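# Move the non-orange-capped vial to the plate with forceps

## Task

With the forceps, pull the single vial whose cap is a color other than orange up out of the tightly packed group of vials, then set it standing upright on the white plate at the center of the table. All other vials must stay where they are. The attempt fails if that vial is squeezed with over 20 N, or if a hand touches it while it is being drawn out of the group.

## Robot and tools

Robot: two arms, left_arm and right_arm. Each carries an identical right-handed five-finger hand (not mirrored). The forceps are a loose tool that a hand must grasp. The vial is handled only through them.

Scene frame: origin on the floor plane z = 0, under the midpoint between the two arm bases, which sit 0.90 m higher. +z is up, +x is forward (the way both arms face), and left_arm is on the +y side. Camera image sides do not match the arm names.

Hand point: a spot fixed to the palm, 0.15 m out from the wrist flange along the fingers and 0.05 m in front of the palm. Its +z runs along the straight fingers, +y points out of the palm, and +x runs across the palm away from the thumb. Straight fingertips reach 0.06 to 0.07 m past it along +z and lie 0.06 m toward -y. A bracket on the little-finger side can collide with things. With fingers level, the wrist may hang below the hand point and reach the table first.

execute_actions(actions, cameras): actions is a list of actions. Each action is a list of up to 15 rows, one per 1/30 s control step. A short action repeats its last row. Every row has 28 numbers, each in [-1, 1], covering both arms even if only one moves:
- left dx, dy, dz, rx, ry, rz
- left little, ring, middle, index, thumb_bend, thumb_turn, force_limit, speed
- the same 14 for the right arm

The six pose numbers are an offset, not a pose. They count from that arm's Hand target as it stood when the action began, along scene-frame axes, with rotation about the Hand target position. Every row counts from that same start, not from the previous row. 1.0 equals 0.6 m of travel or 180 degrees. rx, ry, rz form one rotation vector. Sending all six as 0 re-requests the current Hand target. Orientation is clipped to within 32 degrees of the measured orientation each step.

Hand numbers are absolute targets, not offsets:
- Fingers and thumb_bend: +1 is straight/open, -1 is curled/closed.
- thumb_turn: +1 puts the thumb beside the palm, -1 puts it opposite the fingers.
- force_limit: -1 is about 0 N and +1 is 10 N at the fingertip (15 N for the two thumb motors).
- speed: rises linearly from near zero at -1 to full at +0.48 and stays full up to +1. Use -0.94 or lower for a gentle grip.

No value means "unchanged". To keep a hand as it is, resend its last executed eight numbers. If it has never been commanded, send its hand_measured values plus hand_force_limit and hand_speed. A thumb turned in front can wrap objects about 0.035 to 0.065 m thick, or a handle down to about 0.025 m. To squeeze harder, raise force_limit and send a target more closed than hand_measured. To loosen, send a target more open than hand_measured.

cameras: a list of names (cam_spot_left, cam_spot_right, cam_spot_wide, cam_table), ["all"], or []. An empty actions list returns images by default.

move(target, speed, blend, stop_force, zero, blocking, cameras): drives each hand point in a straight line.
- target: one 28-number row, or a list of up to 15 such rows, laid out as above. Pose numbers are offsets from the Hand target at the start of the move; every row in a list counts from that same start.
- speed: m/s, 0.002 to 3.2, default 0.25. Turning is capped at twice that in rad/s. One value, or one per target.
- blend: metres of corner rounding per target. 0 means stop at each target.
- stop_force: N, 4 to 120, shared by both arms. An arm's path ends when its wrist sensor feels that much push against its motion. Do not rely on it while the hand turns, or to detect a light push. Leave it out when backing away from a contact.
- zero: only used with stop_force. true (default) re-zeroes the sensor first; false counts from the last zero.
- blocking=false: returns after about 0.5 s while the move continues. Not allowed with stop_force.

Paths do not avoid obstacles. Faster moves lag and overshoot more. Route paths around the arm bases, not near them. The result adds a "move:" line giving the ending (done, off_target, moving, held, fault) and the limits that acted (paced = pose clipped, held = steps withheld).

Other tools:
- wait(seconds 0 to 10, cameras): lets the scene run.
- stop(cameras): brakes a running move.
- zoom_image(camera, region [x0, y0, x1, y1] in pixels): region at most 504x504, images are 896x504.
- show_instructions(): shows the reference images.
- zero_wrist_force(arm: left_arm or right_arm): re-zeroes that arm's wrist sensor.
- finished_scene(scene): ends the scene; give the current scene's number.

Result lines: end_effector_position (m) and end_effector_quat_wxyz in the scene frame; velocities; Hand target (next offsets count from it); Joint positions and torques; hand_measured, hand_stopped_by (moving, target, force, stalled, fault) and hand_load_n (N, positive when the finger is pushed open), all in the motor order above; Wrist force and torque in the end-effector axes plus a peak line; MOTOR HOT or fault lines. If a hand point rests short of its target, send the missing distance as a new offset.

Avoid the following:
- Contact torque at joint load limits (elbow 138, wrist joints 49.6 N m) or roughly 150 N of outside force. Either stops the arm for 10 s.
- Commanding past firm contact, since the arms are stiff.
- Collisions between the two arms.
- Long stretched holds that overheat motors.
- Dropping, flinging or knocking over the vial or its neighbors.
- Excess force on the fingers.

Each tool is called after "Call:" by a JSON object that holds its "op" and its "data", one argument or row to a line.

Reference images:

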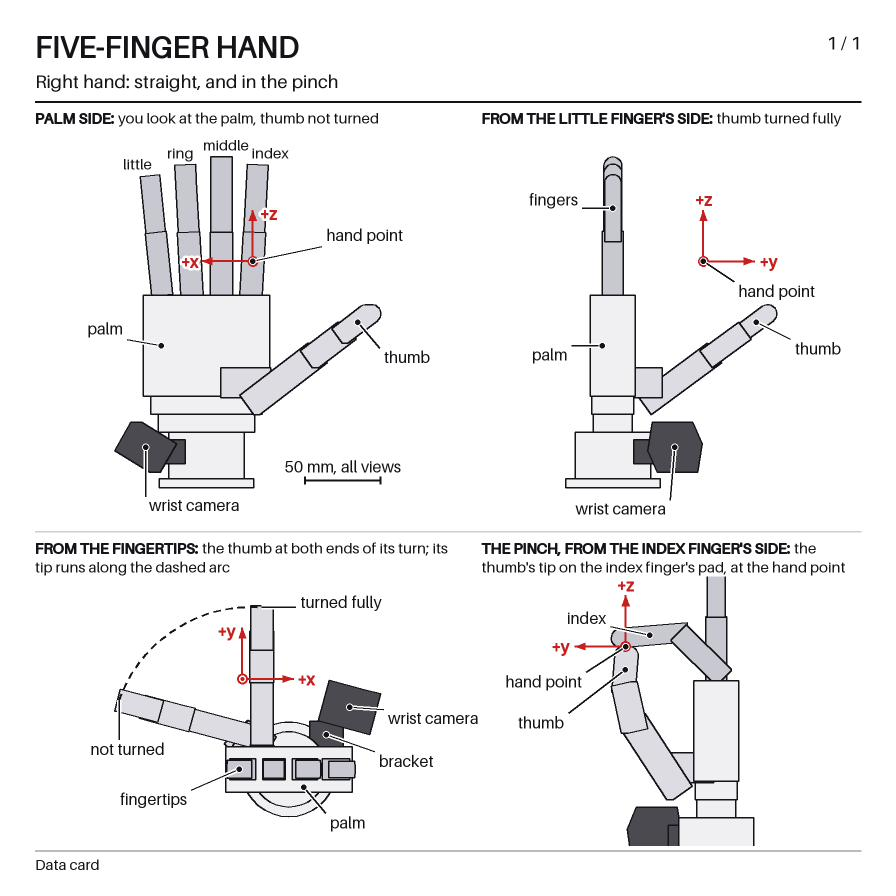

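## Session

Call:
{"op": "execute_actions", "data": {
  "actions": []
}}

Scene clock: 0.00 s.
left_arm: end_effector_position=(+0.2029, +0.6087, +1.2709) hand_measured=(+1.000, +1.000, +1.000, +1.000, +1.000, +1.000) hand_load_n=(+0.0, +0.0, -0.5, +0.0, +0.0, +0.0) hand_stopped_by=(target, target, target, target, target, target) hand_force_limit=0.00 hand_speed=-0.80 end_effector_quat_wxyz=(+0.031, -0.133, +0.922, -0.361) | right_arm: end_effector_position=(+0.1328, -0.5296, +1.2392) hand_measured=(+1.000, +1.000, +1.000, +1.000, +1.000, +1.000) hand_load_n=(+0.0, +0.0, +0.0, +0.0, +0.0, +0.0) hand_stopped_by=(target, target, target, target, target, target) hand_force_limit=0.00 hand_speed=-0.80 end_effector_quat_wxyz=(-0.140, -0.062, +0.931, -0.332)
Joint positions: left_arm=[0.064 -2.06 2.225 1.257 2.3 -1.851] | right_arm=[-0.194 -2.06 2.333 1.422 2.3 -1.851]
Joint velocities: within noise
Joint torques (N m): no reading
Wrist force (N): no reading
Wrist torque (N m): no reading
Wrist force, peak (N): no reading
Hand target: left_arm +0.2029, +0.6087, +1.2709; +0.031, -0.133, +0.922, -0.361 | right_arm +0.1328, -0.5296, +1.2392; -0.140, -0.062, +0.931, -0.332

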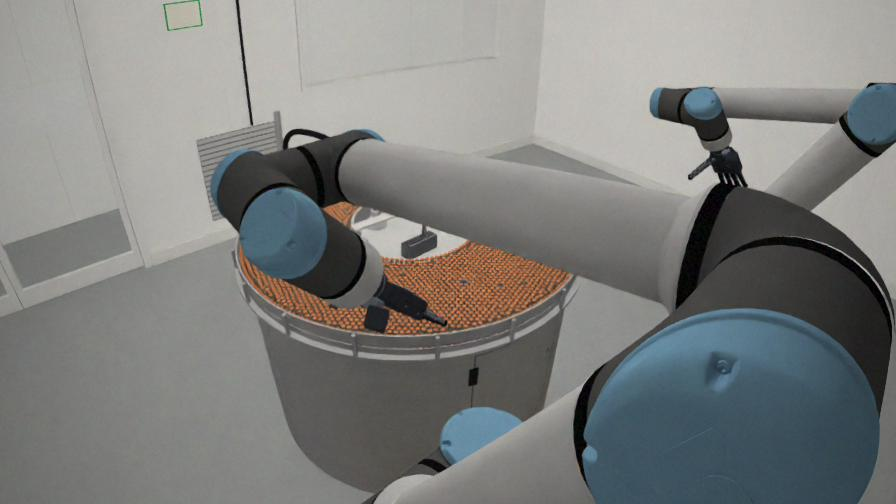

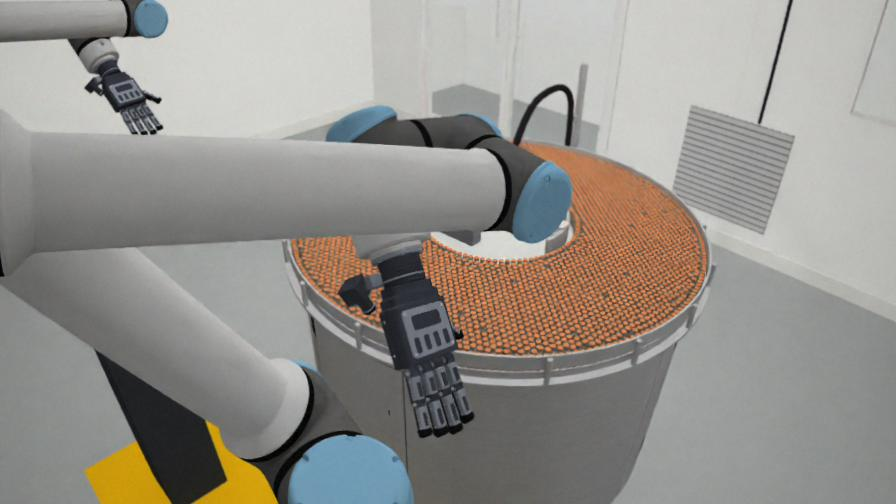

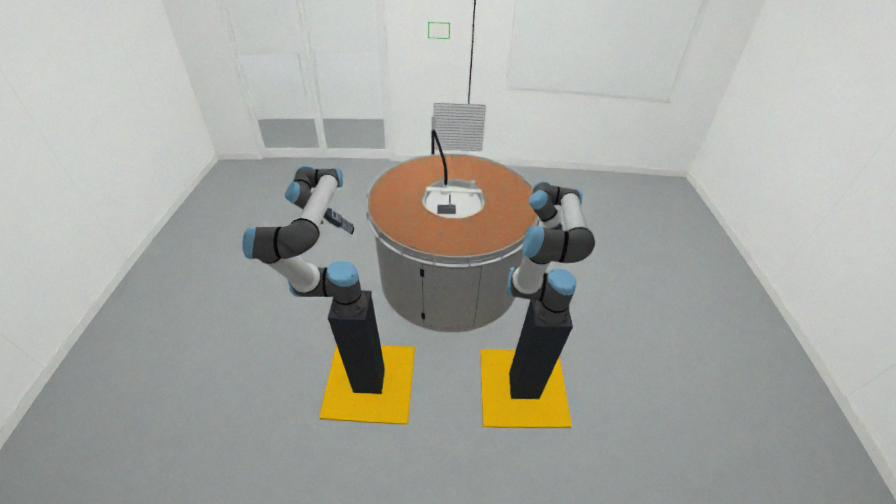

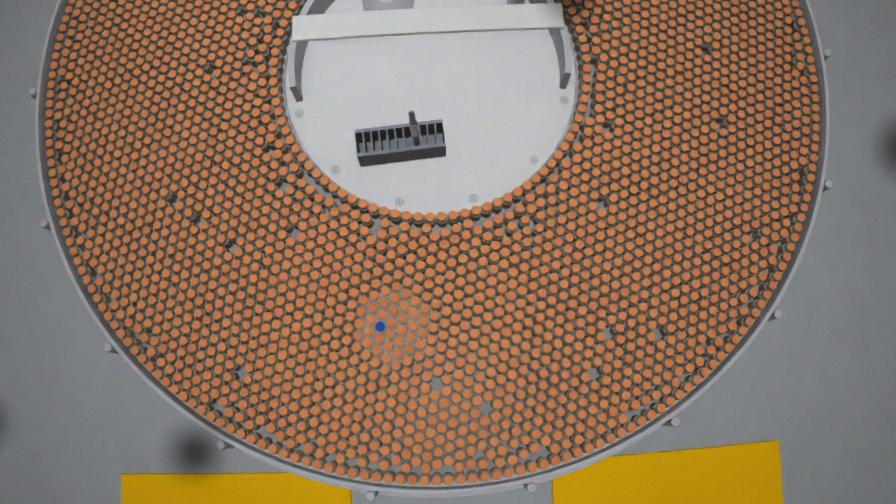

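Call:
{"op": "zoom_image", "data": {
  "camera": "cam_table",
  "region": [300, 260, 460, 380]
}}

Call:
{"op": "zoom_image", "data": {
  "camera": "cam_table",
  "region": [280, 60, 580, 240]
}}

Call:
{"op": "zoom_image", "data": {
  "camera": "cam_spot_wide",
  "region": [350, 120, 560, 280]
}}

Call:
{"op": "zoom_image", "data": {
  "camera": "cam_spot_left",
  "region": [220, 120, 600, 380]
}}

Call:
{"op": "zoom_image", "data": {
  "camera": "cam_spot_right",
  "region": [280, 100, 720, 400]
}}

Scaled by 3.150.

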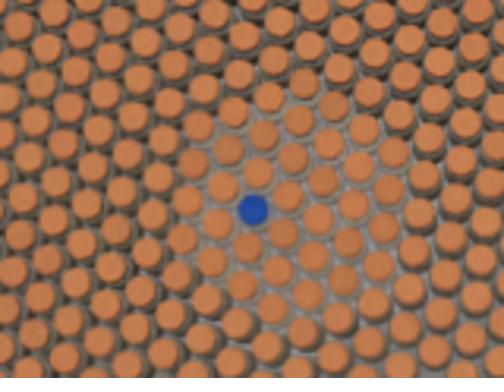

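Scaled by 1.680.

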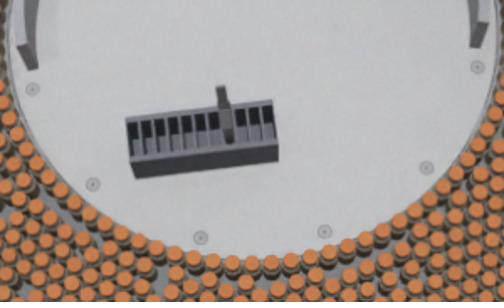

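Scaled by 2.400.

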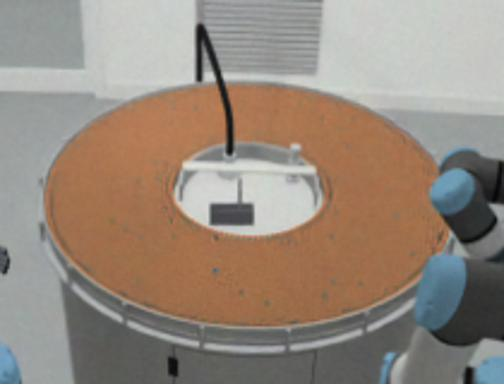

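Scaled by 1.326.

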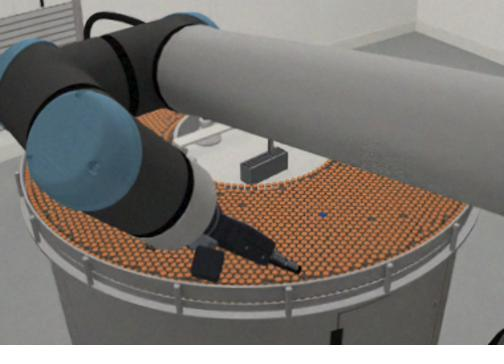

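Scaled by 1.145.

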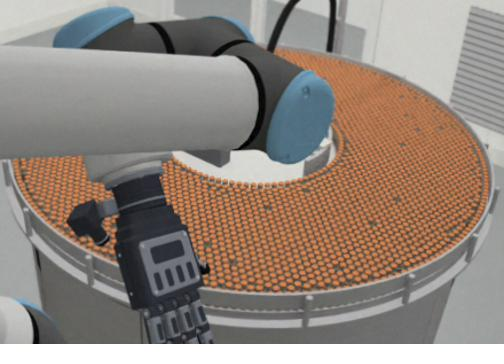

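Call:
{"op": "zoom_image", "data": {
  "camera": "cam_table",
  "region": [340, 90, 460, 180]
}}

Call:
{"op": "zoom_image", "data": {
  "camera": "cam_spot_left",
  "region": [370, 200, 470, 275]
}}

Call:
{"op": "zoom_image", "data": {
  "camera": "cam_spot_wide",
  "region": [415, 170, 495, 230]
}}

Scaled by 4.200.

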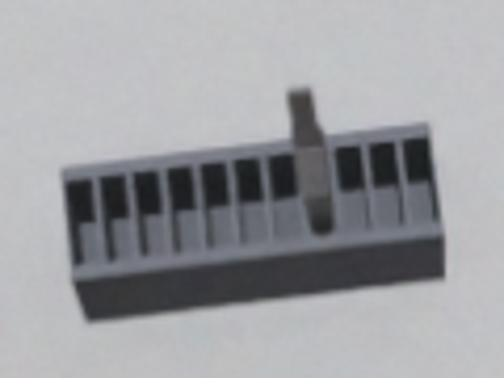

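Scaled by 5.040.

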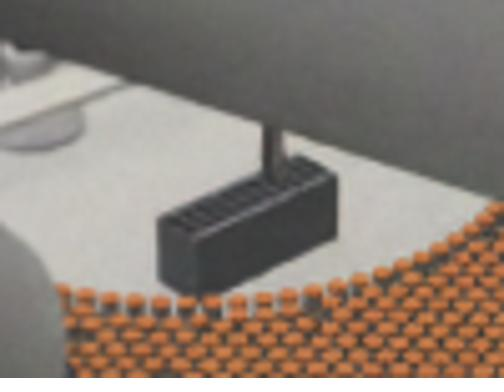

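Scaled by 6.300.

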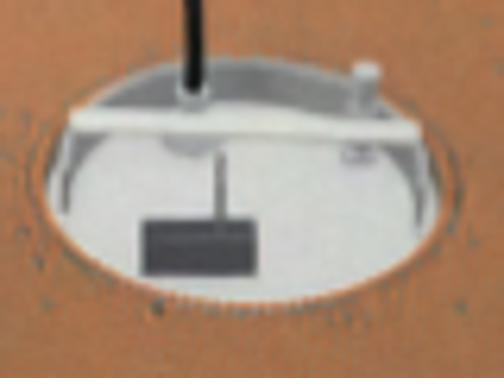

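Call:
{"op": "move", "data": {
  "target": [0, 0.6, 0, 0, 0, 0, 1, 1, 1, 1, 1, 1, 0, -0.8, 0, -0.6, 0, 0, 0, 0, 1, 1, 1, 1, 1, 1, 0, -0.8],
  "speed": 0.4,
  "cameras": ["all"]
}}

Scene clock: 71.47 s.
left_arm: end_effector_position=(+0.2029, +0.9687, +1.2709) hand_measured=(+1.000, +1.000, +1.000, +1.000, +1.000, +1.000) hand_load_n=(+0.0, +0.0, +0.0, +0.0, +0.0, -0.5) hand_stopped_by=(target, target, target, target, target, target) hand_force_limit=0.00 hand_speed=-0.80 end_effector_quat_wxyz=(+0.031, -0.133, +0.922, -0.361) | right_arm: end_effector_position=(+0.1328, -0.8896, +1.2393) hand_measured=(+1.000, +1.000, +1.000, +1.000, +1.000, +1.000) hand_load_n=(+0.0, +0.0, +0.0, +0.0, +0.0, +0.0) hand_stopped_by=(target, target, target, target, target, target) hand_force_limit=0.00 hand_speed=-0.80 end_effector_quat_wxyz=(-0.140, -0.062, +0.931, -0.332)
Joint positions: left_arm=[0.994 -1.38 1.807 1.71 2.079 -0.713] | right_arm=[-1.569 -2.007 2.139 0.728 1.793 -3.356]
Joint torques (N m): left_arm=[10.76 -36.83 -38.48 8.85 -1.28 3.53] | right_arm=[-12.63 7.15 -36.58 4.95 -2.97 -1.38]
Wrist force (N): left_arm=[-0.6 -0.4 -0.6] | right_arm=[-0.3 -0.3 0.0]
Wrist torque (N m): left_arm=[-0.07 0.22 -0.24] | right_arm=[-0.04 0.05 0.11]
Wrist force, peak (N): left_arm=[-1.2 1.4 -1.6] | right_arm=[-0.3 -2.0 1.4]
Hand target: left_arm +0.2029, +0.9687, +1.2709; +0.031, -0.133, +0.922, -0.361 | right_arm +0.1328, -0.8896, +1.2392; -0.140, -0.062, +0.931, -0.332
Off the commanded pose: left_arm 0.000 m, 0 deg | right_arm 0.000 m, 0 deg.
move: done

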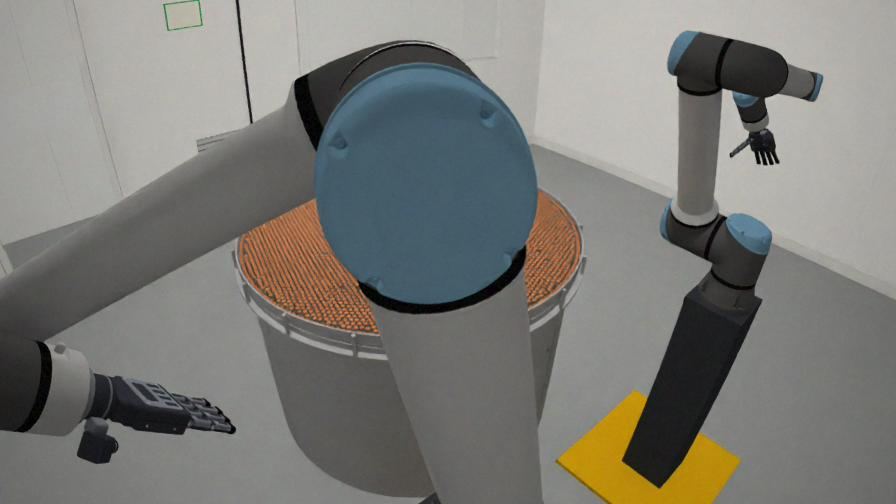

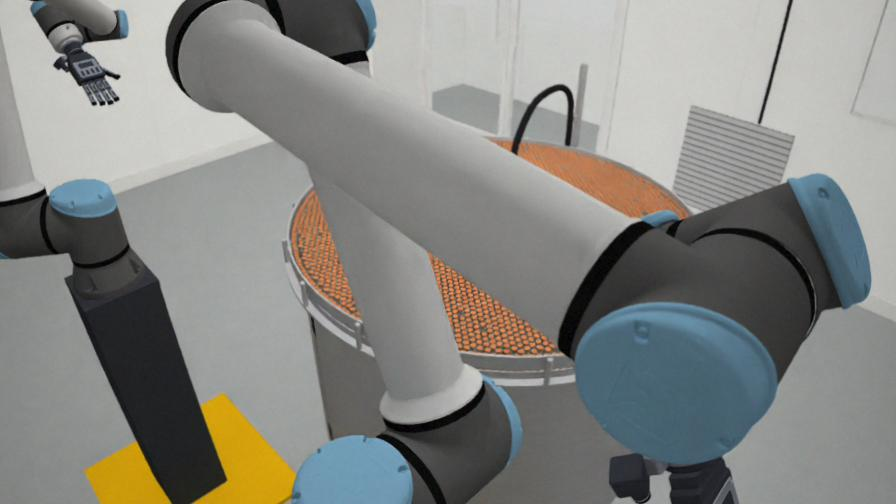

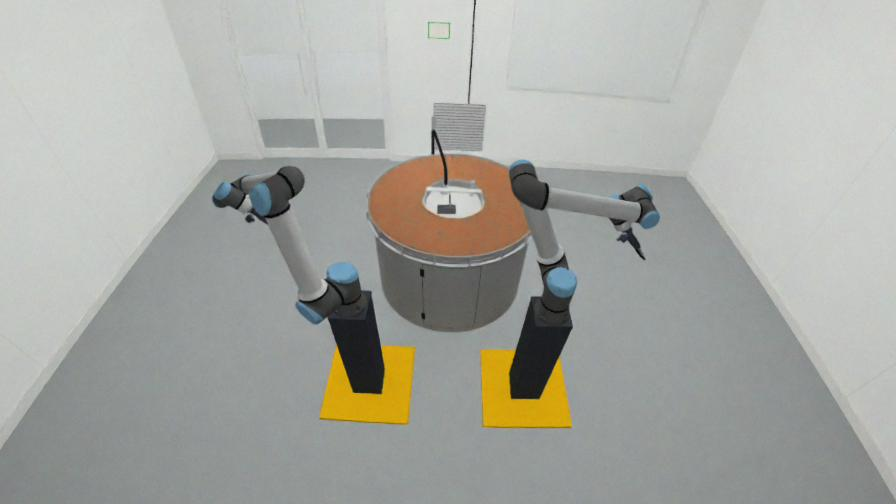

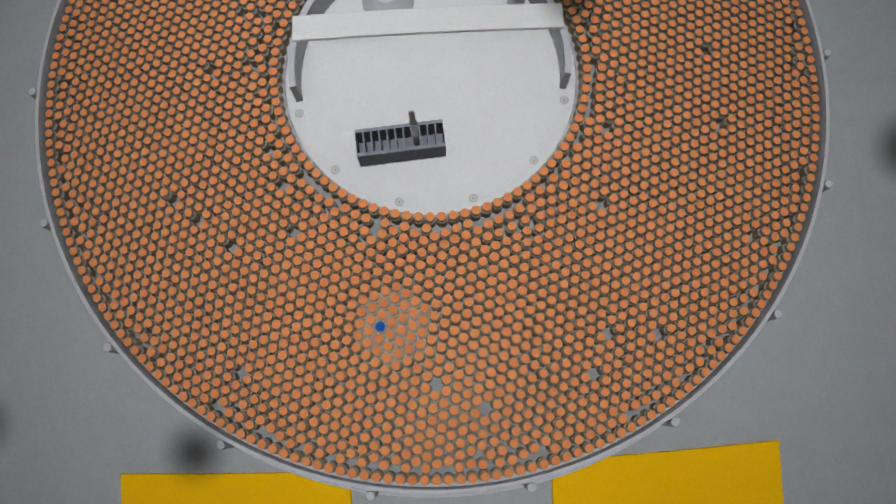

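Call:
{"op": "move", "data": {
  "target": [-0.25, 0.75, -0.6, 0, 0, 0, 1, 1, 1, 1, 1, 1, 0, -0.8, 0, 0.6, 0, 0, 0, 0, 1, 1, 1, 1, 1, 1, 0, -0.8],
  "speed": 0.4,
  "cameras": ["all"]
}}

Scene clock: 85.00 s.
left_arm: end_effector_position=(+0.0529, +1.4186, +0.9110) hand_measured=(+1.000, +1.000, +1.000, +1.000, +1.000, +1.000) hand_load_n=(+0.0, +0.5, +0.0, +0.0, +0.0, +0.0) hand_stopped_by=(target, target, target, target, target, target) hand_force_limit=0.00 hand_speed=-0.80 end_effector_quat_wxyz=(+0.031, -0.133, +0.922, -0.361) | right_arm: end_effector_position=(+0.1328, -0.5296, +1.2392) hand_measured=(+1.000, +1.000, +1.000, +1.000, +1.000, +1.000) hand_load_n=(+0.0, +0.0, +0.0, +0.0, +0.0, +0.0) hand_stopped_by=(target, target, target, target, target, target) hand_force_limit=0.00 hand_speed=-0.80 end_effector_quat_wxyz=(-0.140, -0.062, +0.931, -0.332)
Joint positions: left_arm=[1.399 -0.419 0.886 1.804 1.837 -0.362] | right_arm=[-1.573 -2.754 2.305 1.31 1.79 -3.359]
Joint torques (N m): left_arm=[11.05 -94.06 -36.35 8.79 -1.55 3.64] | right_arm=[-10.16 26.8 -46.2 4.99 -2.94 -2.38]
Wrist force (N): left_arm=[0.2 0.0 -0.2] | right_arm=[-0.8 -0.4 -0.3]
Wrist torque (N m): left_arm=[-0.05 -0.03 -0.11] | right_arm=[-0.01 0.13 0.06]
Wrist force, peak (N): left_arm=[-0.4 -2.3 -0.5] | right_arm=[-0.4 -1.5 0.5]
Hand target: left_arm +0.0529, +1.4187, +0.9109; +0.031, -0.133, +0.922, -0.361 | right_arm +0.1328, -0.5296, +1.2392; -0.140, -0.062, +0.931, -0.332
Off the commanded pose: left_arm 0.000 m, 0 deg | right_arm 0.000 m, 0 deg.
shoulder posture changed (right arm): the wrist came as close to joint 1's axis as it can, and the arm is now in the other of its two shoulder postures.
move: done

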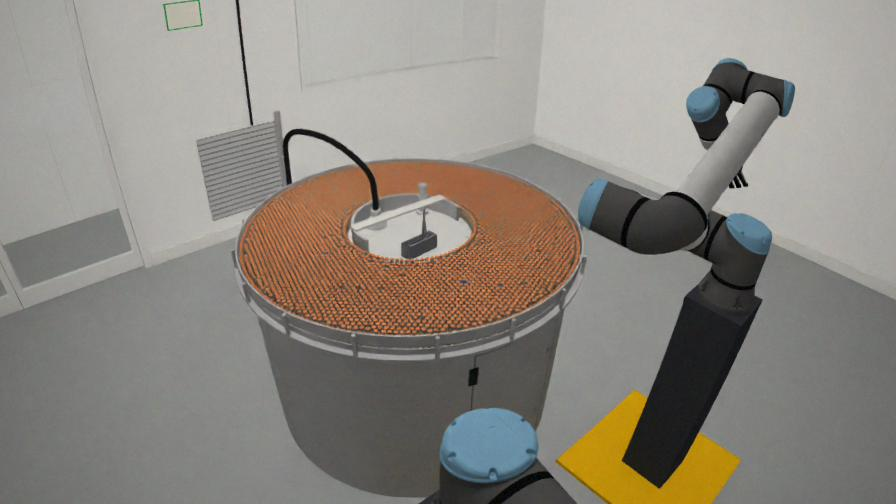

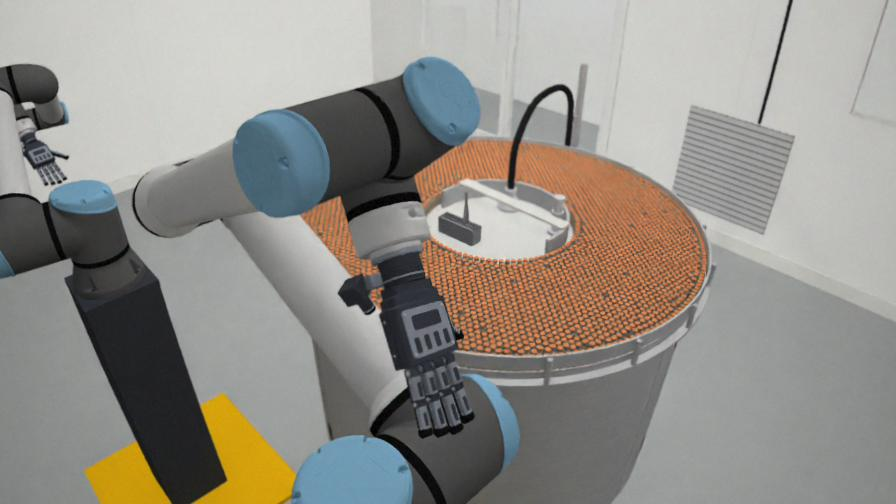

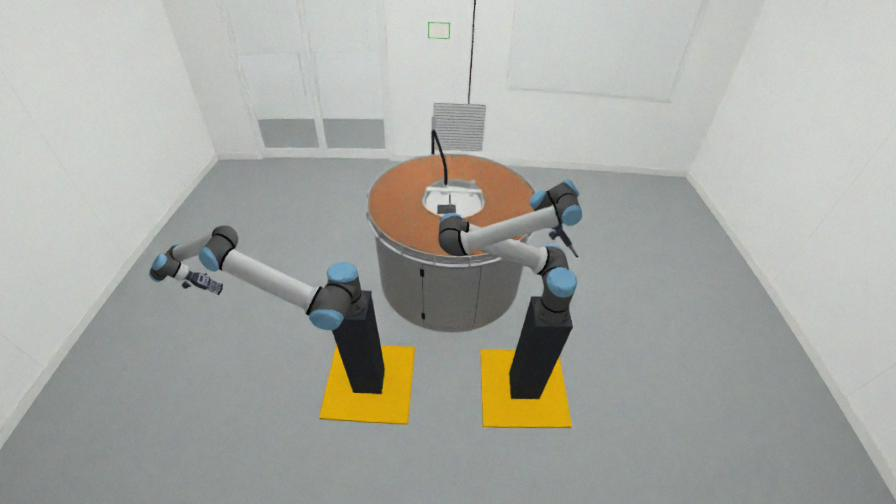

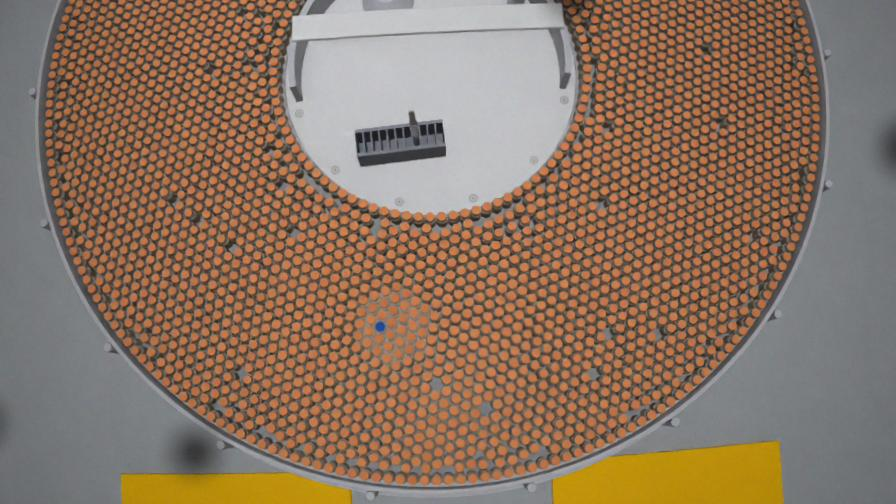

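Call:
{"op": "zoom_image", "data": {
  "camera": "cam_spot_left",
  "region": [380, 180, 480, 270]
}}

Call:
{"op": "zoom_image", "data": {
  "camera": "cam_spot_right",
  "region": [410, 170, 590, 270]
}}

Call:
{"op": "zoom_image", "data": {
  "camera": "cam_spot_left",
  "region": [420, 240, 520, 320]
}}

Scaled by 5.040.

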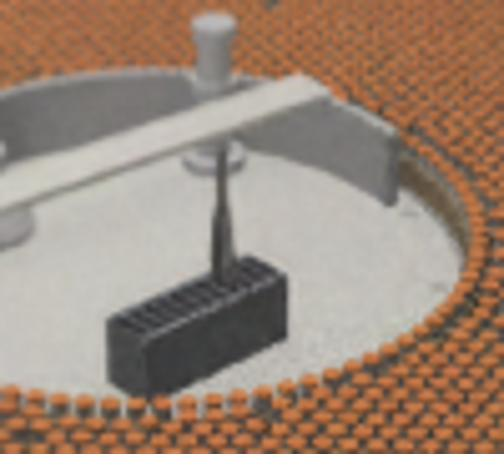

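Scaled by 2.800.

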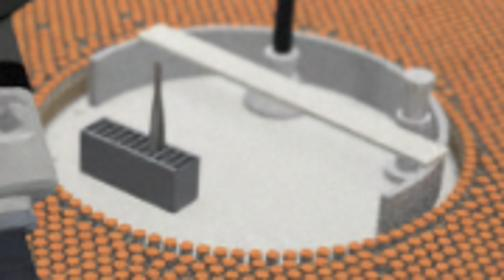

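Scaled by 5.040.

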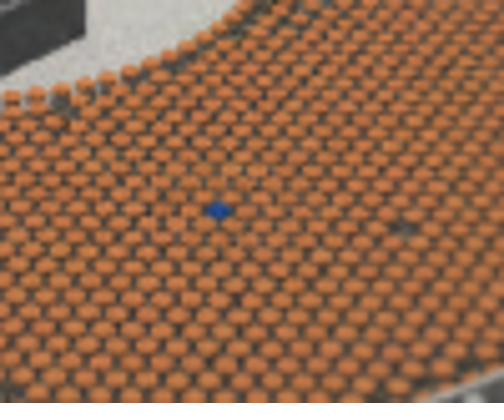

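Call:
{"op": "move", "data": {
  "target": [
    [0,0,0,0,0,0,1,1,1,1,1,1,0,-0.8, 0,-0.6,0,0,0,0,1,1,1,1,1,1,0,-0.8],
    [0,0,0,0,0,0,1,1,1,1,1,1,0,-0.8, 0.6,-0.6,0,0,0,0,1,1,1,1,1,1,0,-0.8],
    [0,0,0,0,0,0,1,1,1,1,1,1,0,-0.8, 0.7,0,0,0,0,0,1,1,1,1,1,1,0,-0.8]
  ],
  "blend": [0.02, 0.05, 0],
  "speed": 0.35,
  "cameras": ["all"]
}}

Scene clock: 143.90 s.
left_arm: end_effector_position=(+0.0529, +1.4187, +0.9109) hand_measured=(+1.000, +1.000, +1.000, +1.000, +1.000, +1.000) hand_load_n=(+0.0, +0.0, +0.0, +0.0, +0.0, +0.0) hand_stopped_by=(target, target, target, target, target, target) hand_force_limit=0.00 hand_speed=-0.80 end_effector_quat_wxyz=(+0.031, -0.133, +0.922, -0.361) | right_arm: end_effector_position=(+0.5527, -0.5297, +1.2392) hand_measured=(+1.000, +1.000, +1.000, +1.000, +1.000, +1.000) hand_load_n=(+0.0, +0.0, +0.0, +0.0, +0.0, +0.0) hand_stopped_by=(target, target, target, target, target, target) hand_force_limit=0.00 hand_speed=-0.80 end_effector_quat_wxyz=(-0.140, -0.062, +0.931, -0.332) end_effector_velocity=(+0.000, +0.000, +0.000) end_effector_angular_velocity=(-0.001, -0.003, -0.004)
Joint positions: left_arm=[1.399 -0.419 0.886 1.804 1.837 -0.362] | right_arm=[-0.053 -1.285 1.671 1.43 2.274 -1.667]
Joint velocities: left_arm=[within noise] | right_arm=[0.001 0 -0.001 0.002 -0.001 0.006]
Joint torques (N m): left_arm=[11.35 -94.71 -37.2 8.73 -1.58 3.66] | right_arm=[6.96 -47.7 -45.18 7.67 -1.48 2.37]
Wrist force (N): left_arm=[0.2 0.0 -0.3] | right_arm=[-0.3 -0.1 -0.1]
Wrist torque (N m): left_arm=[-0.04 -0.02 -0.11] | right_arm=[-0.01 0.04 -0.02]
Wrist force, peak (N): left_arm=[0.7 0.1 -0.3] | right_arm=[1.4 -1.1 1.5]
Hand target: left_arm +0.0529, +1.4187, +0.9109; +0.031, -0.133, +0.922, -0.361 | right_arm +0.5528, -0.5296, +1.2392; -0.140, -0.062, +0.931, -0.332
Off the commanded pose: left_arm 0.000 m, 0 deg | right_arm 0.000 m, 0 deg.
shoulder posture changed (right arm): the wrist came as close to joint 1's axis as it can, and the arm is now in the other of its two shoulder postures.
move: done

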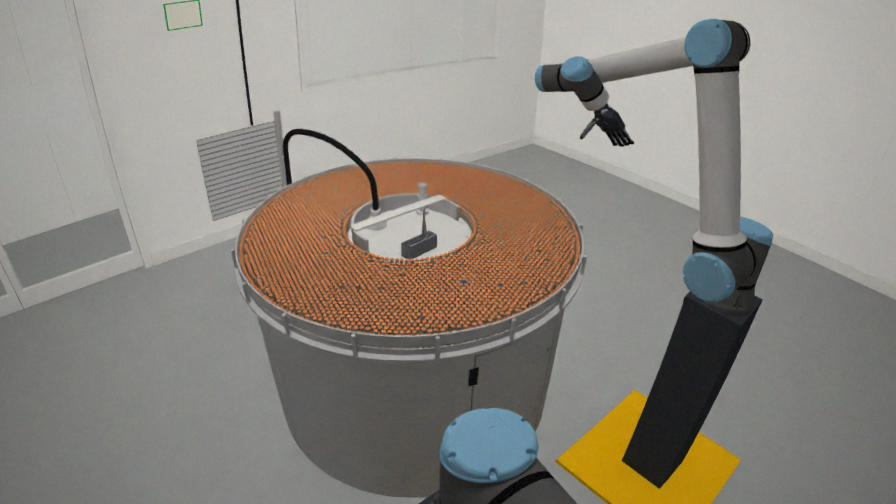

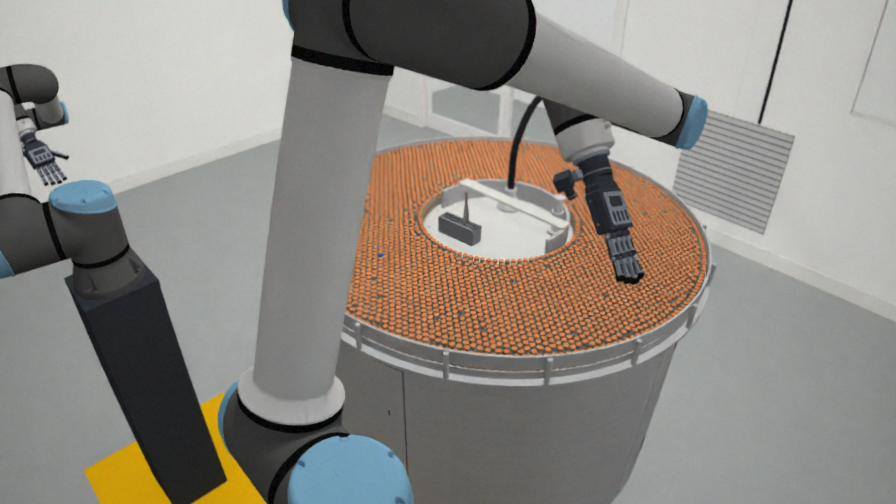

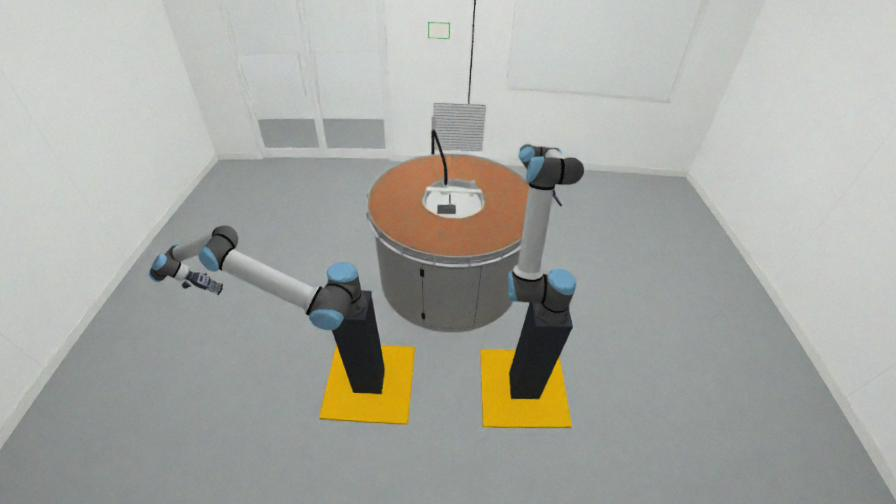

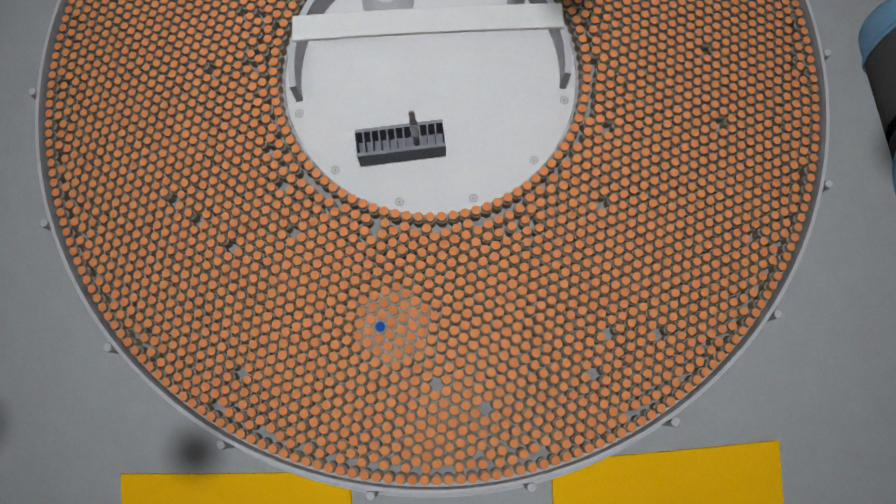

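Call:
{"op": "move", "data": {
  "target": [0,0,0,0,0,0,1,1,1,1,1,1,0,-0.8, -0.1,0.4,0.1,-0.4775,0.163,0.6465,1,1,1,0,0,-1,0,0],
  "speed": 0.35,
  "cameras": ["all"]
}}

Scene clock: 152.30 s.
left_arm: end_effector_position=(+0.0529, +1.4187, +0.9109) hand_measured=(+1.000, +1.000, +1.000, +1.000, +1.000, +1.000) hand_load_n=(+0.0, +0.0, +0.0, +0.0, +0.0, +0.0) hand_stopped_by=(target, target, target, target, target, target) hand_force_limit=0.00 hand_speed=-0.80 end_effector_quat_wxyz=(+0.031, -0.133, +0.922, -0.361) | right_arm: end_effector_position=(+0.5434, -0.4914, +1.2488) hand_measured=(+1.000, +1.000, +1.000, +0.000, +0.000, -1.000) hand_load_n=(+0.0, +0.0, +0.0, +0.0, +0.0, +0.0) hand_stopped_by=(target, target, target, target, target, target) hand_force_limit=0.00 hand_speed=0.00 end_effector_quat_wxyz=(-0.130, -0.204, +0.858, -0.454)
Joint positions: left_arm=[1.399 -0.419 0.886 1.804 1.837 -0.362] | right_arm=[0.121 -1.275 1.713 1.377 2.533 -1.789]
Joint torques (N m): left_arm=[10.12 -96.51 -36.81 8.79 -1.46 3.78] | right_arm=[-11.39 -78.03 -43.47 7.93 -1.89 1.56]
Wrist force (N): left_arm=[0.1 -0.3 -0.4] | right_arm=[-0.6 0.6 -0.1]
Wrist torque (N m): left_arm=[-0.08 0.00 -0.13] | right_arm=[0.14 0.11 0.01]
Wrist force, peak (N): left_arm=[0.6 -0.5 0.0] | right_arm=[-1.0 3.5 -4.2]
Hand target: left_arm +0.0529, +1.4187, +0.9109; +0.031, -0.133, +0.922, -0.361 | right_arm +0.5434, -0.4914, +1.2488; -0.130, -0.204, +0.858, -0.453 (not the last commanded pose)
Off the commanded pose: left_arm 0.000 m, 0 deg | right_arm 0.214 m, 125 deg.
move: held (right_arm; a check stopped the path); limits=held
pose unreachable (right arm): on one or more control steps of this call, first in action 0 (counted from 0), this arm could not follow its commanded pose, so it was not sent that pose on those steps. It may still have moved: this result reports where it is.
cause: moving toward the commanded pose would bring two parts of the arm too close to each other (joints 4 (wrist 1) to 6 (wrist 3) lie between them).

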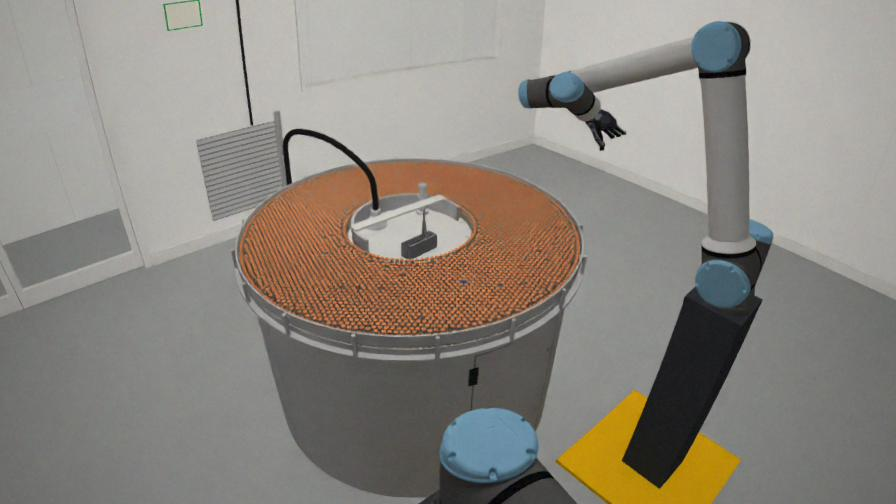

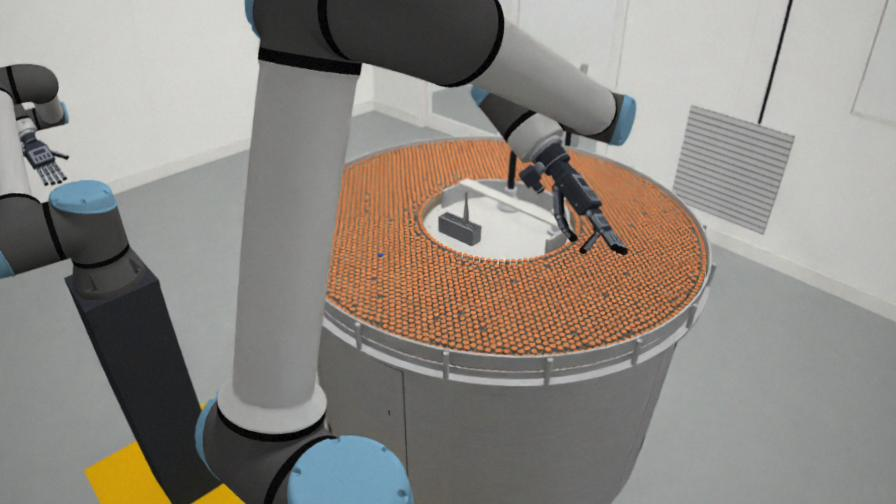

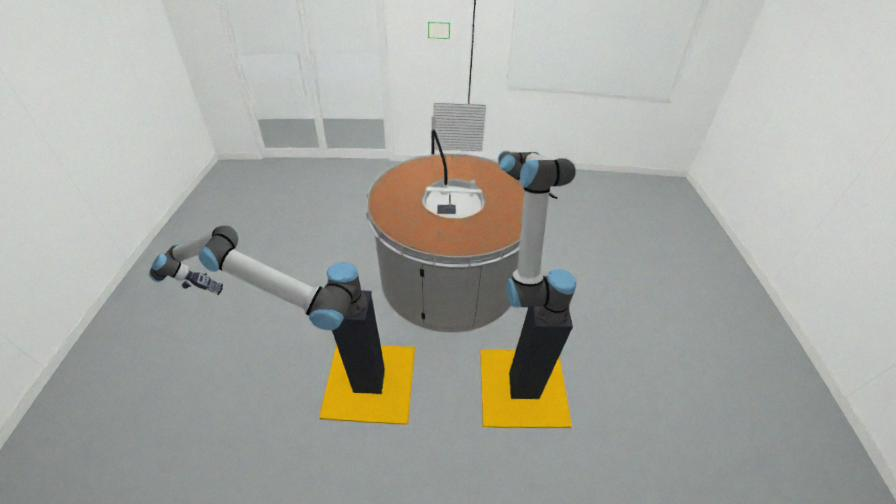

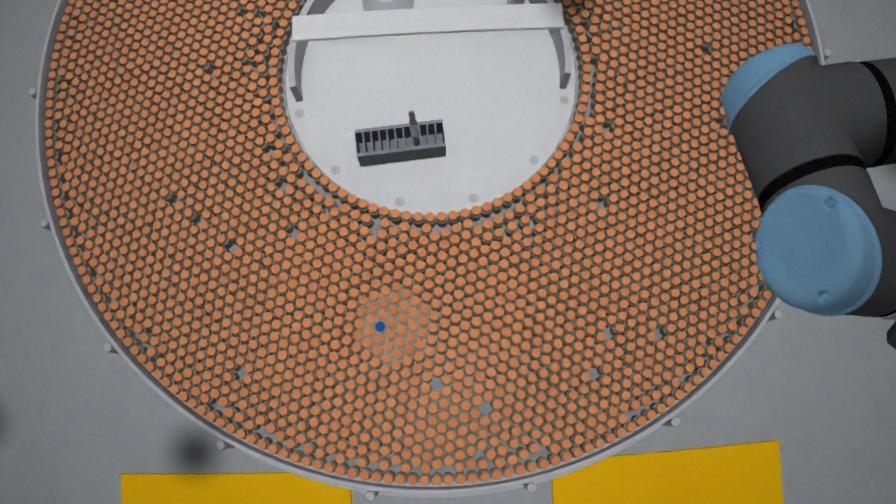

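Call:
{"op": "move", "data": {
  "target": [
    [0,0,0,0,0,0,1,1,1,1,1,1,0,-0.8, 0.05,0.2,0.08,0,0,0.5,1,1,1,0,0,-1,0,0],
    [0,0,0,0,0,0,1,1,1,1,1,1,0,-0.8, 0.05,0.5,0.08,-0.402,0.1377,0.546,1,1,1,0,0,-1,0,0]
  ],
  "speed": 0.35,
  "blend": [0.03,0],
  "cameras": ["all"]
}}

Scene clock: 174.27 s.
left_arm: end_effector_position=(+0.0529, +1.4187, +0.9109) hand_measured=(+1.000, +1.000, +1.000, +1.000, +1.000, +1.000) hand_load_n=(+0.0, +0.0, +0.0, +0.0, +0.0, +0.0) hand_stopped_by=(target, target, target, target, target, target) hand_force_limit=0.00 hand_speed=-0.80 end_effector_quat_wxyz=(+0.031, -0.133, +0.922, -0.361) | right_arm: end_effector_position=(+0.5734, -0.1914, +1.2968) hand_measured=(+1.000, +1.000, +1.000, +0.000, +0.000, -1.000) hand_load_n=(+0.0, +0.0, +0.0, +0.0, +0.0, +0.0) hand_stopped_by=(target, target, target, target, target, target) hand_force_limit=0.00 hand_speed=0.00 end_effector_quat_wxyz=(+0.000, +0.707, -0.001, +0.707)
Joint positions: left_arm=[1.399 -0.419 0.886 1.804 1.837 -0.362] | right_arm=[0.597 -1.616 2.059 -0.443 2.169 -4.711]
Joint torques (N m): left_arm=[10.87 -96.09 -36.97 8.77 -1.53 3.46] | right_arm=[6.49 -22.5 -31.31 -2.61 -3.22 -1.61]
Wrist force (N): left_arm=[0.4 0.1 -0.3] | right_arm=[-1.1 -0.2 -1.3]
Wrist torque (N m): left_arm=[-0.02 -0.05 -0.10] | right_arm=[0.18 0.32 -0.14]
Wrist force, peak (N): left_arm=[0.7 -0.2 -0.4] | right_arm=[-1.0 -0.6 -1.9]
Hand target: left_arm +0.0529, +1.4187, +0.9109; +0.031, -0.133, +0.922, -0.361 | right_arm +0.5734, -0.1914, +1.2968; +0.000, +0.707, -0.001, +0.707
Off the commanded pose: left_arm 0.000 m, 0 deg | right_arm 0.000 m, 0 deg.
move: done

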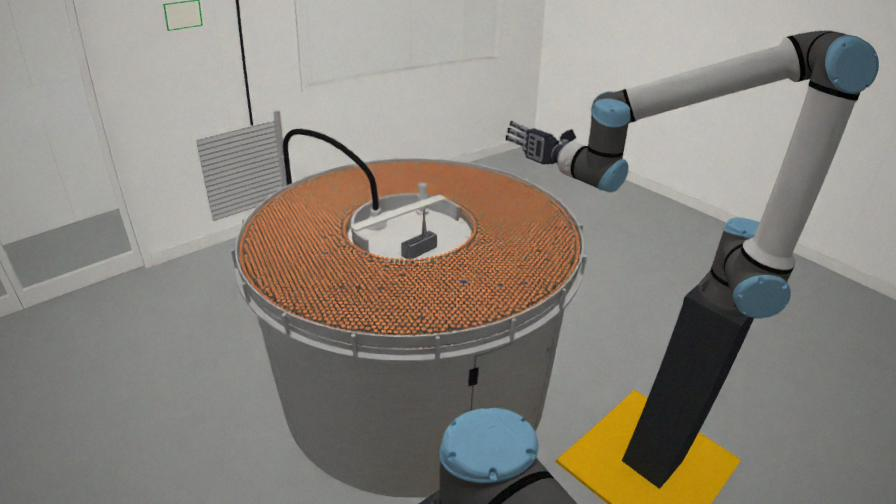

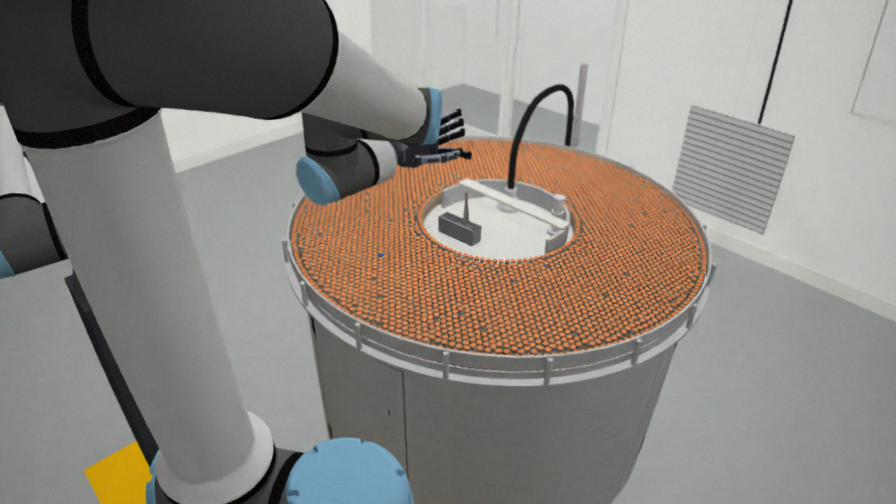

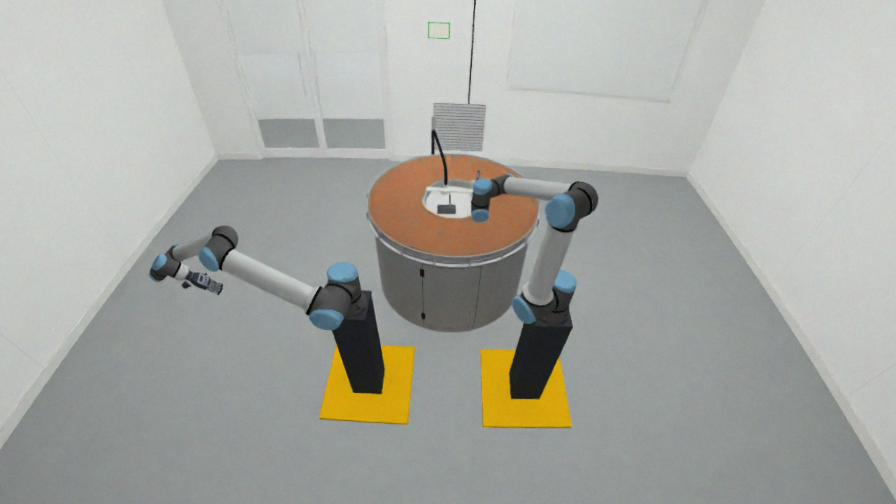

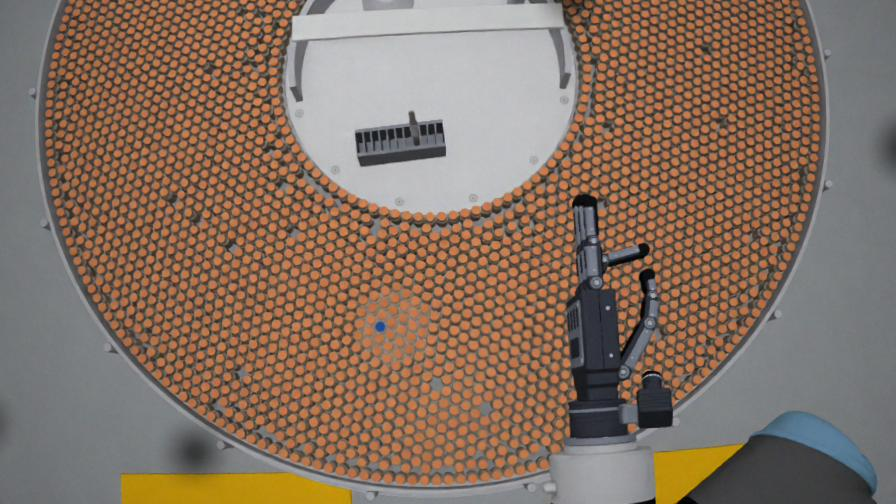

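Call:
{"op": "zoom_image", "data": {
  "camera": "cam_table",
  "region": [395, 100, 435, 160]
}}

Call:
{"op": "zoom_image", "data": {
  "camera": "cam_spot_right",
  "region": [435, 180, 495, 250]
}}

Call:
{"op": "zoom_image", "data": {
  "camera": "cam_spot_left",
  "region": [400, 200, 440, 260]
}}

Call:
{"op": "zoom_image", "data": {
  "camera": "cam_table",
  "region": [560, 180, 700, 320]
}}

Scaled by 8.400.

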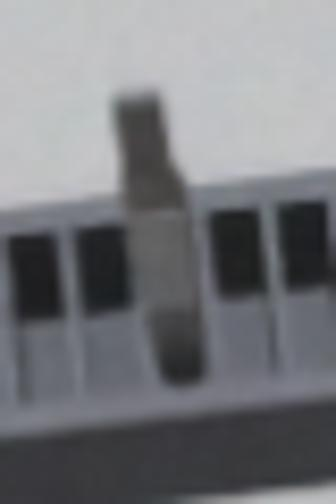

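Scaled by 7.200.

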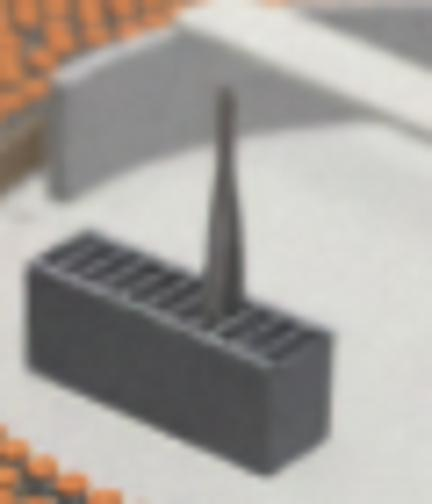

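Scaled by 8.400.

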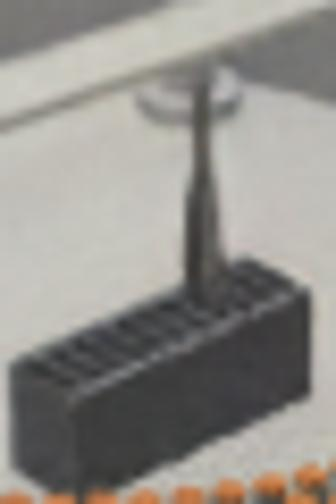

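Scaled by 3.600.

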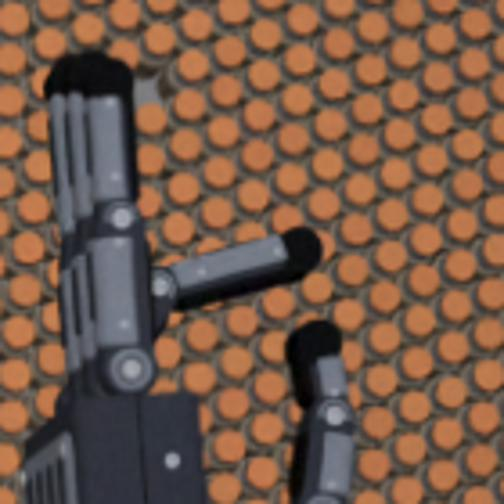

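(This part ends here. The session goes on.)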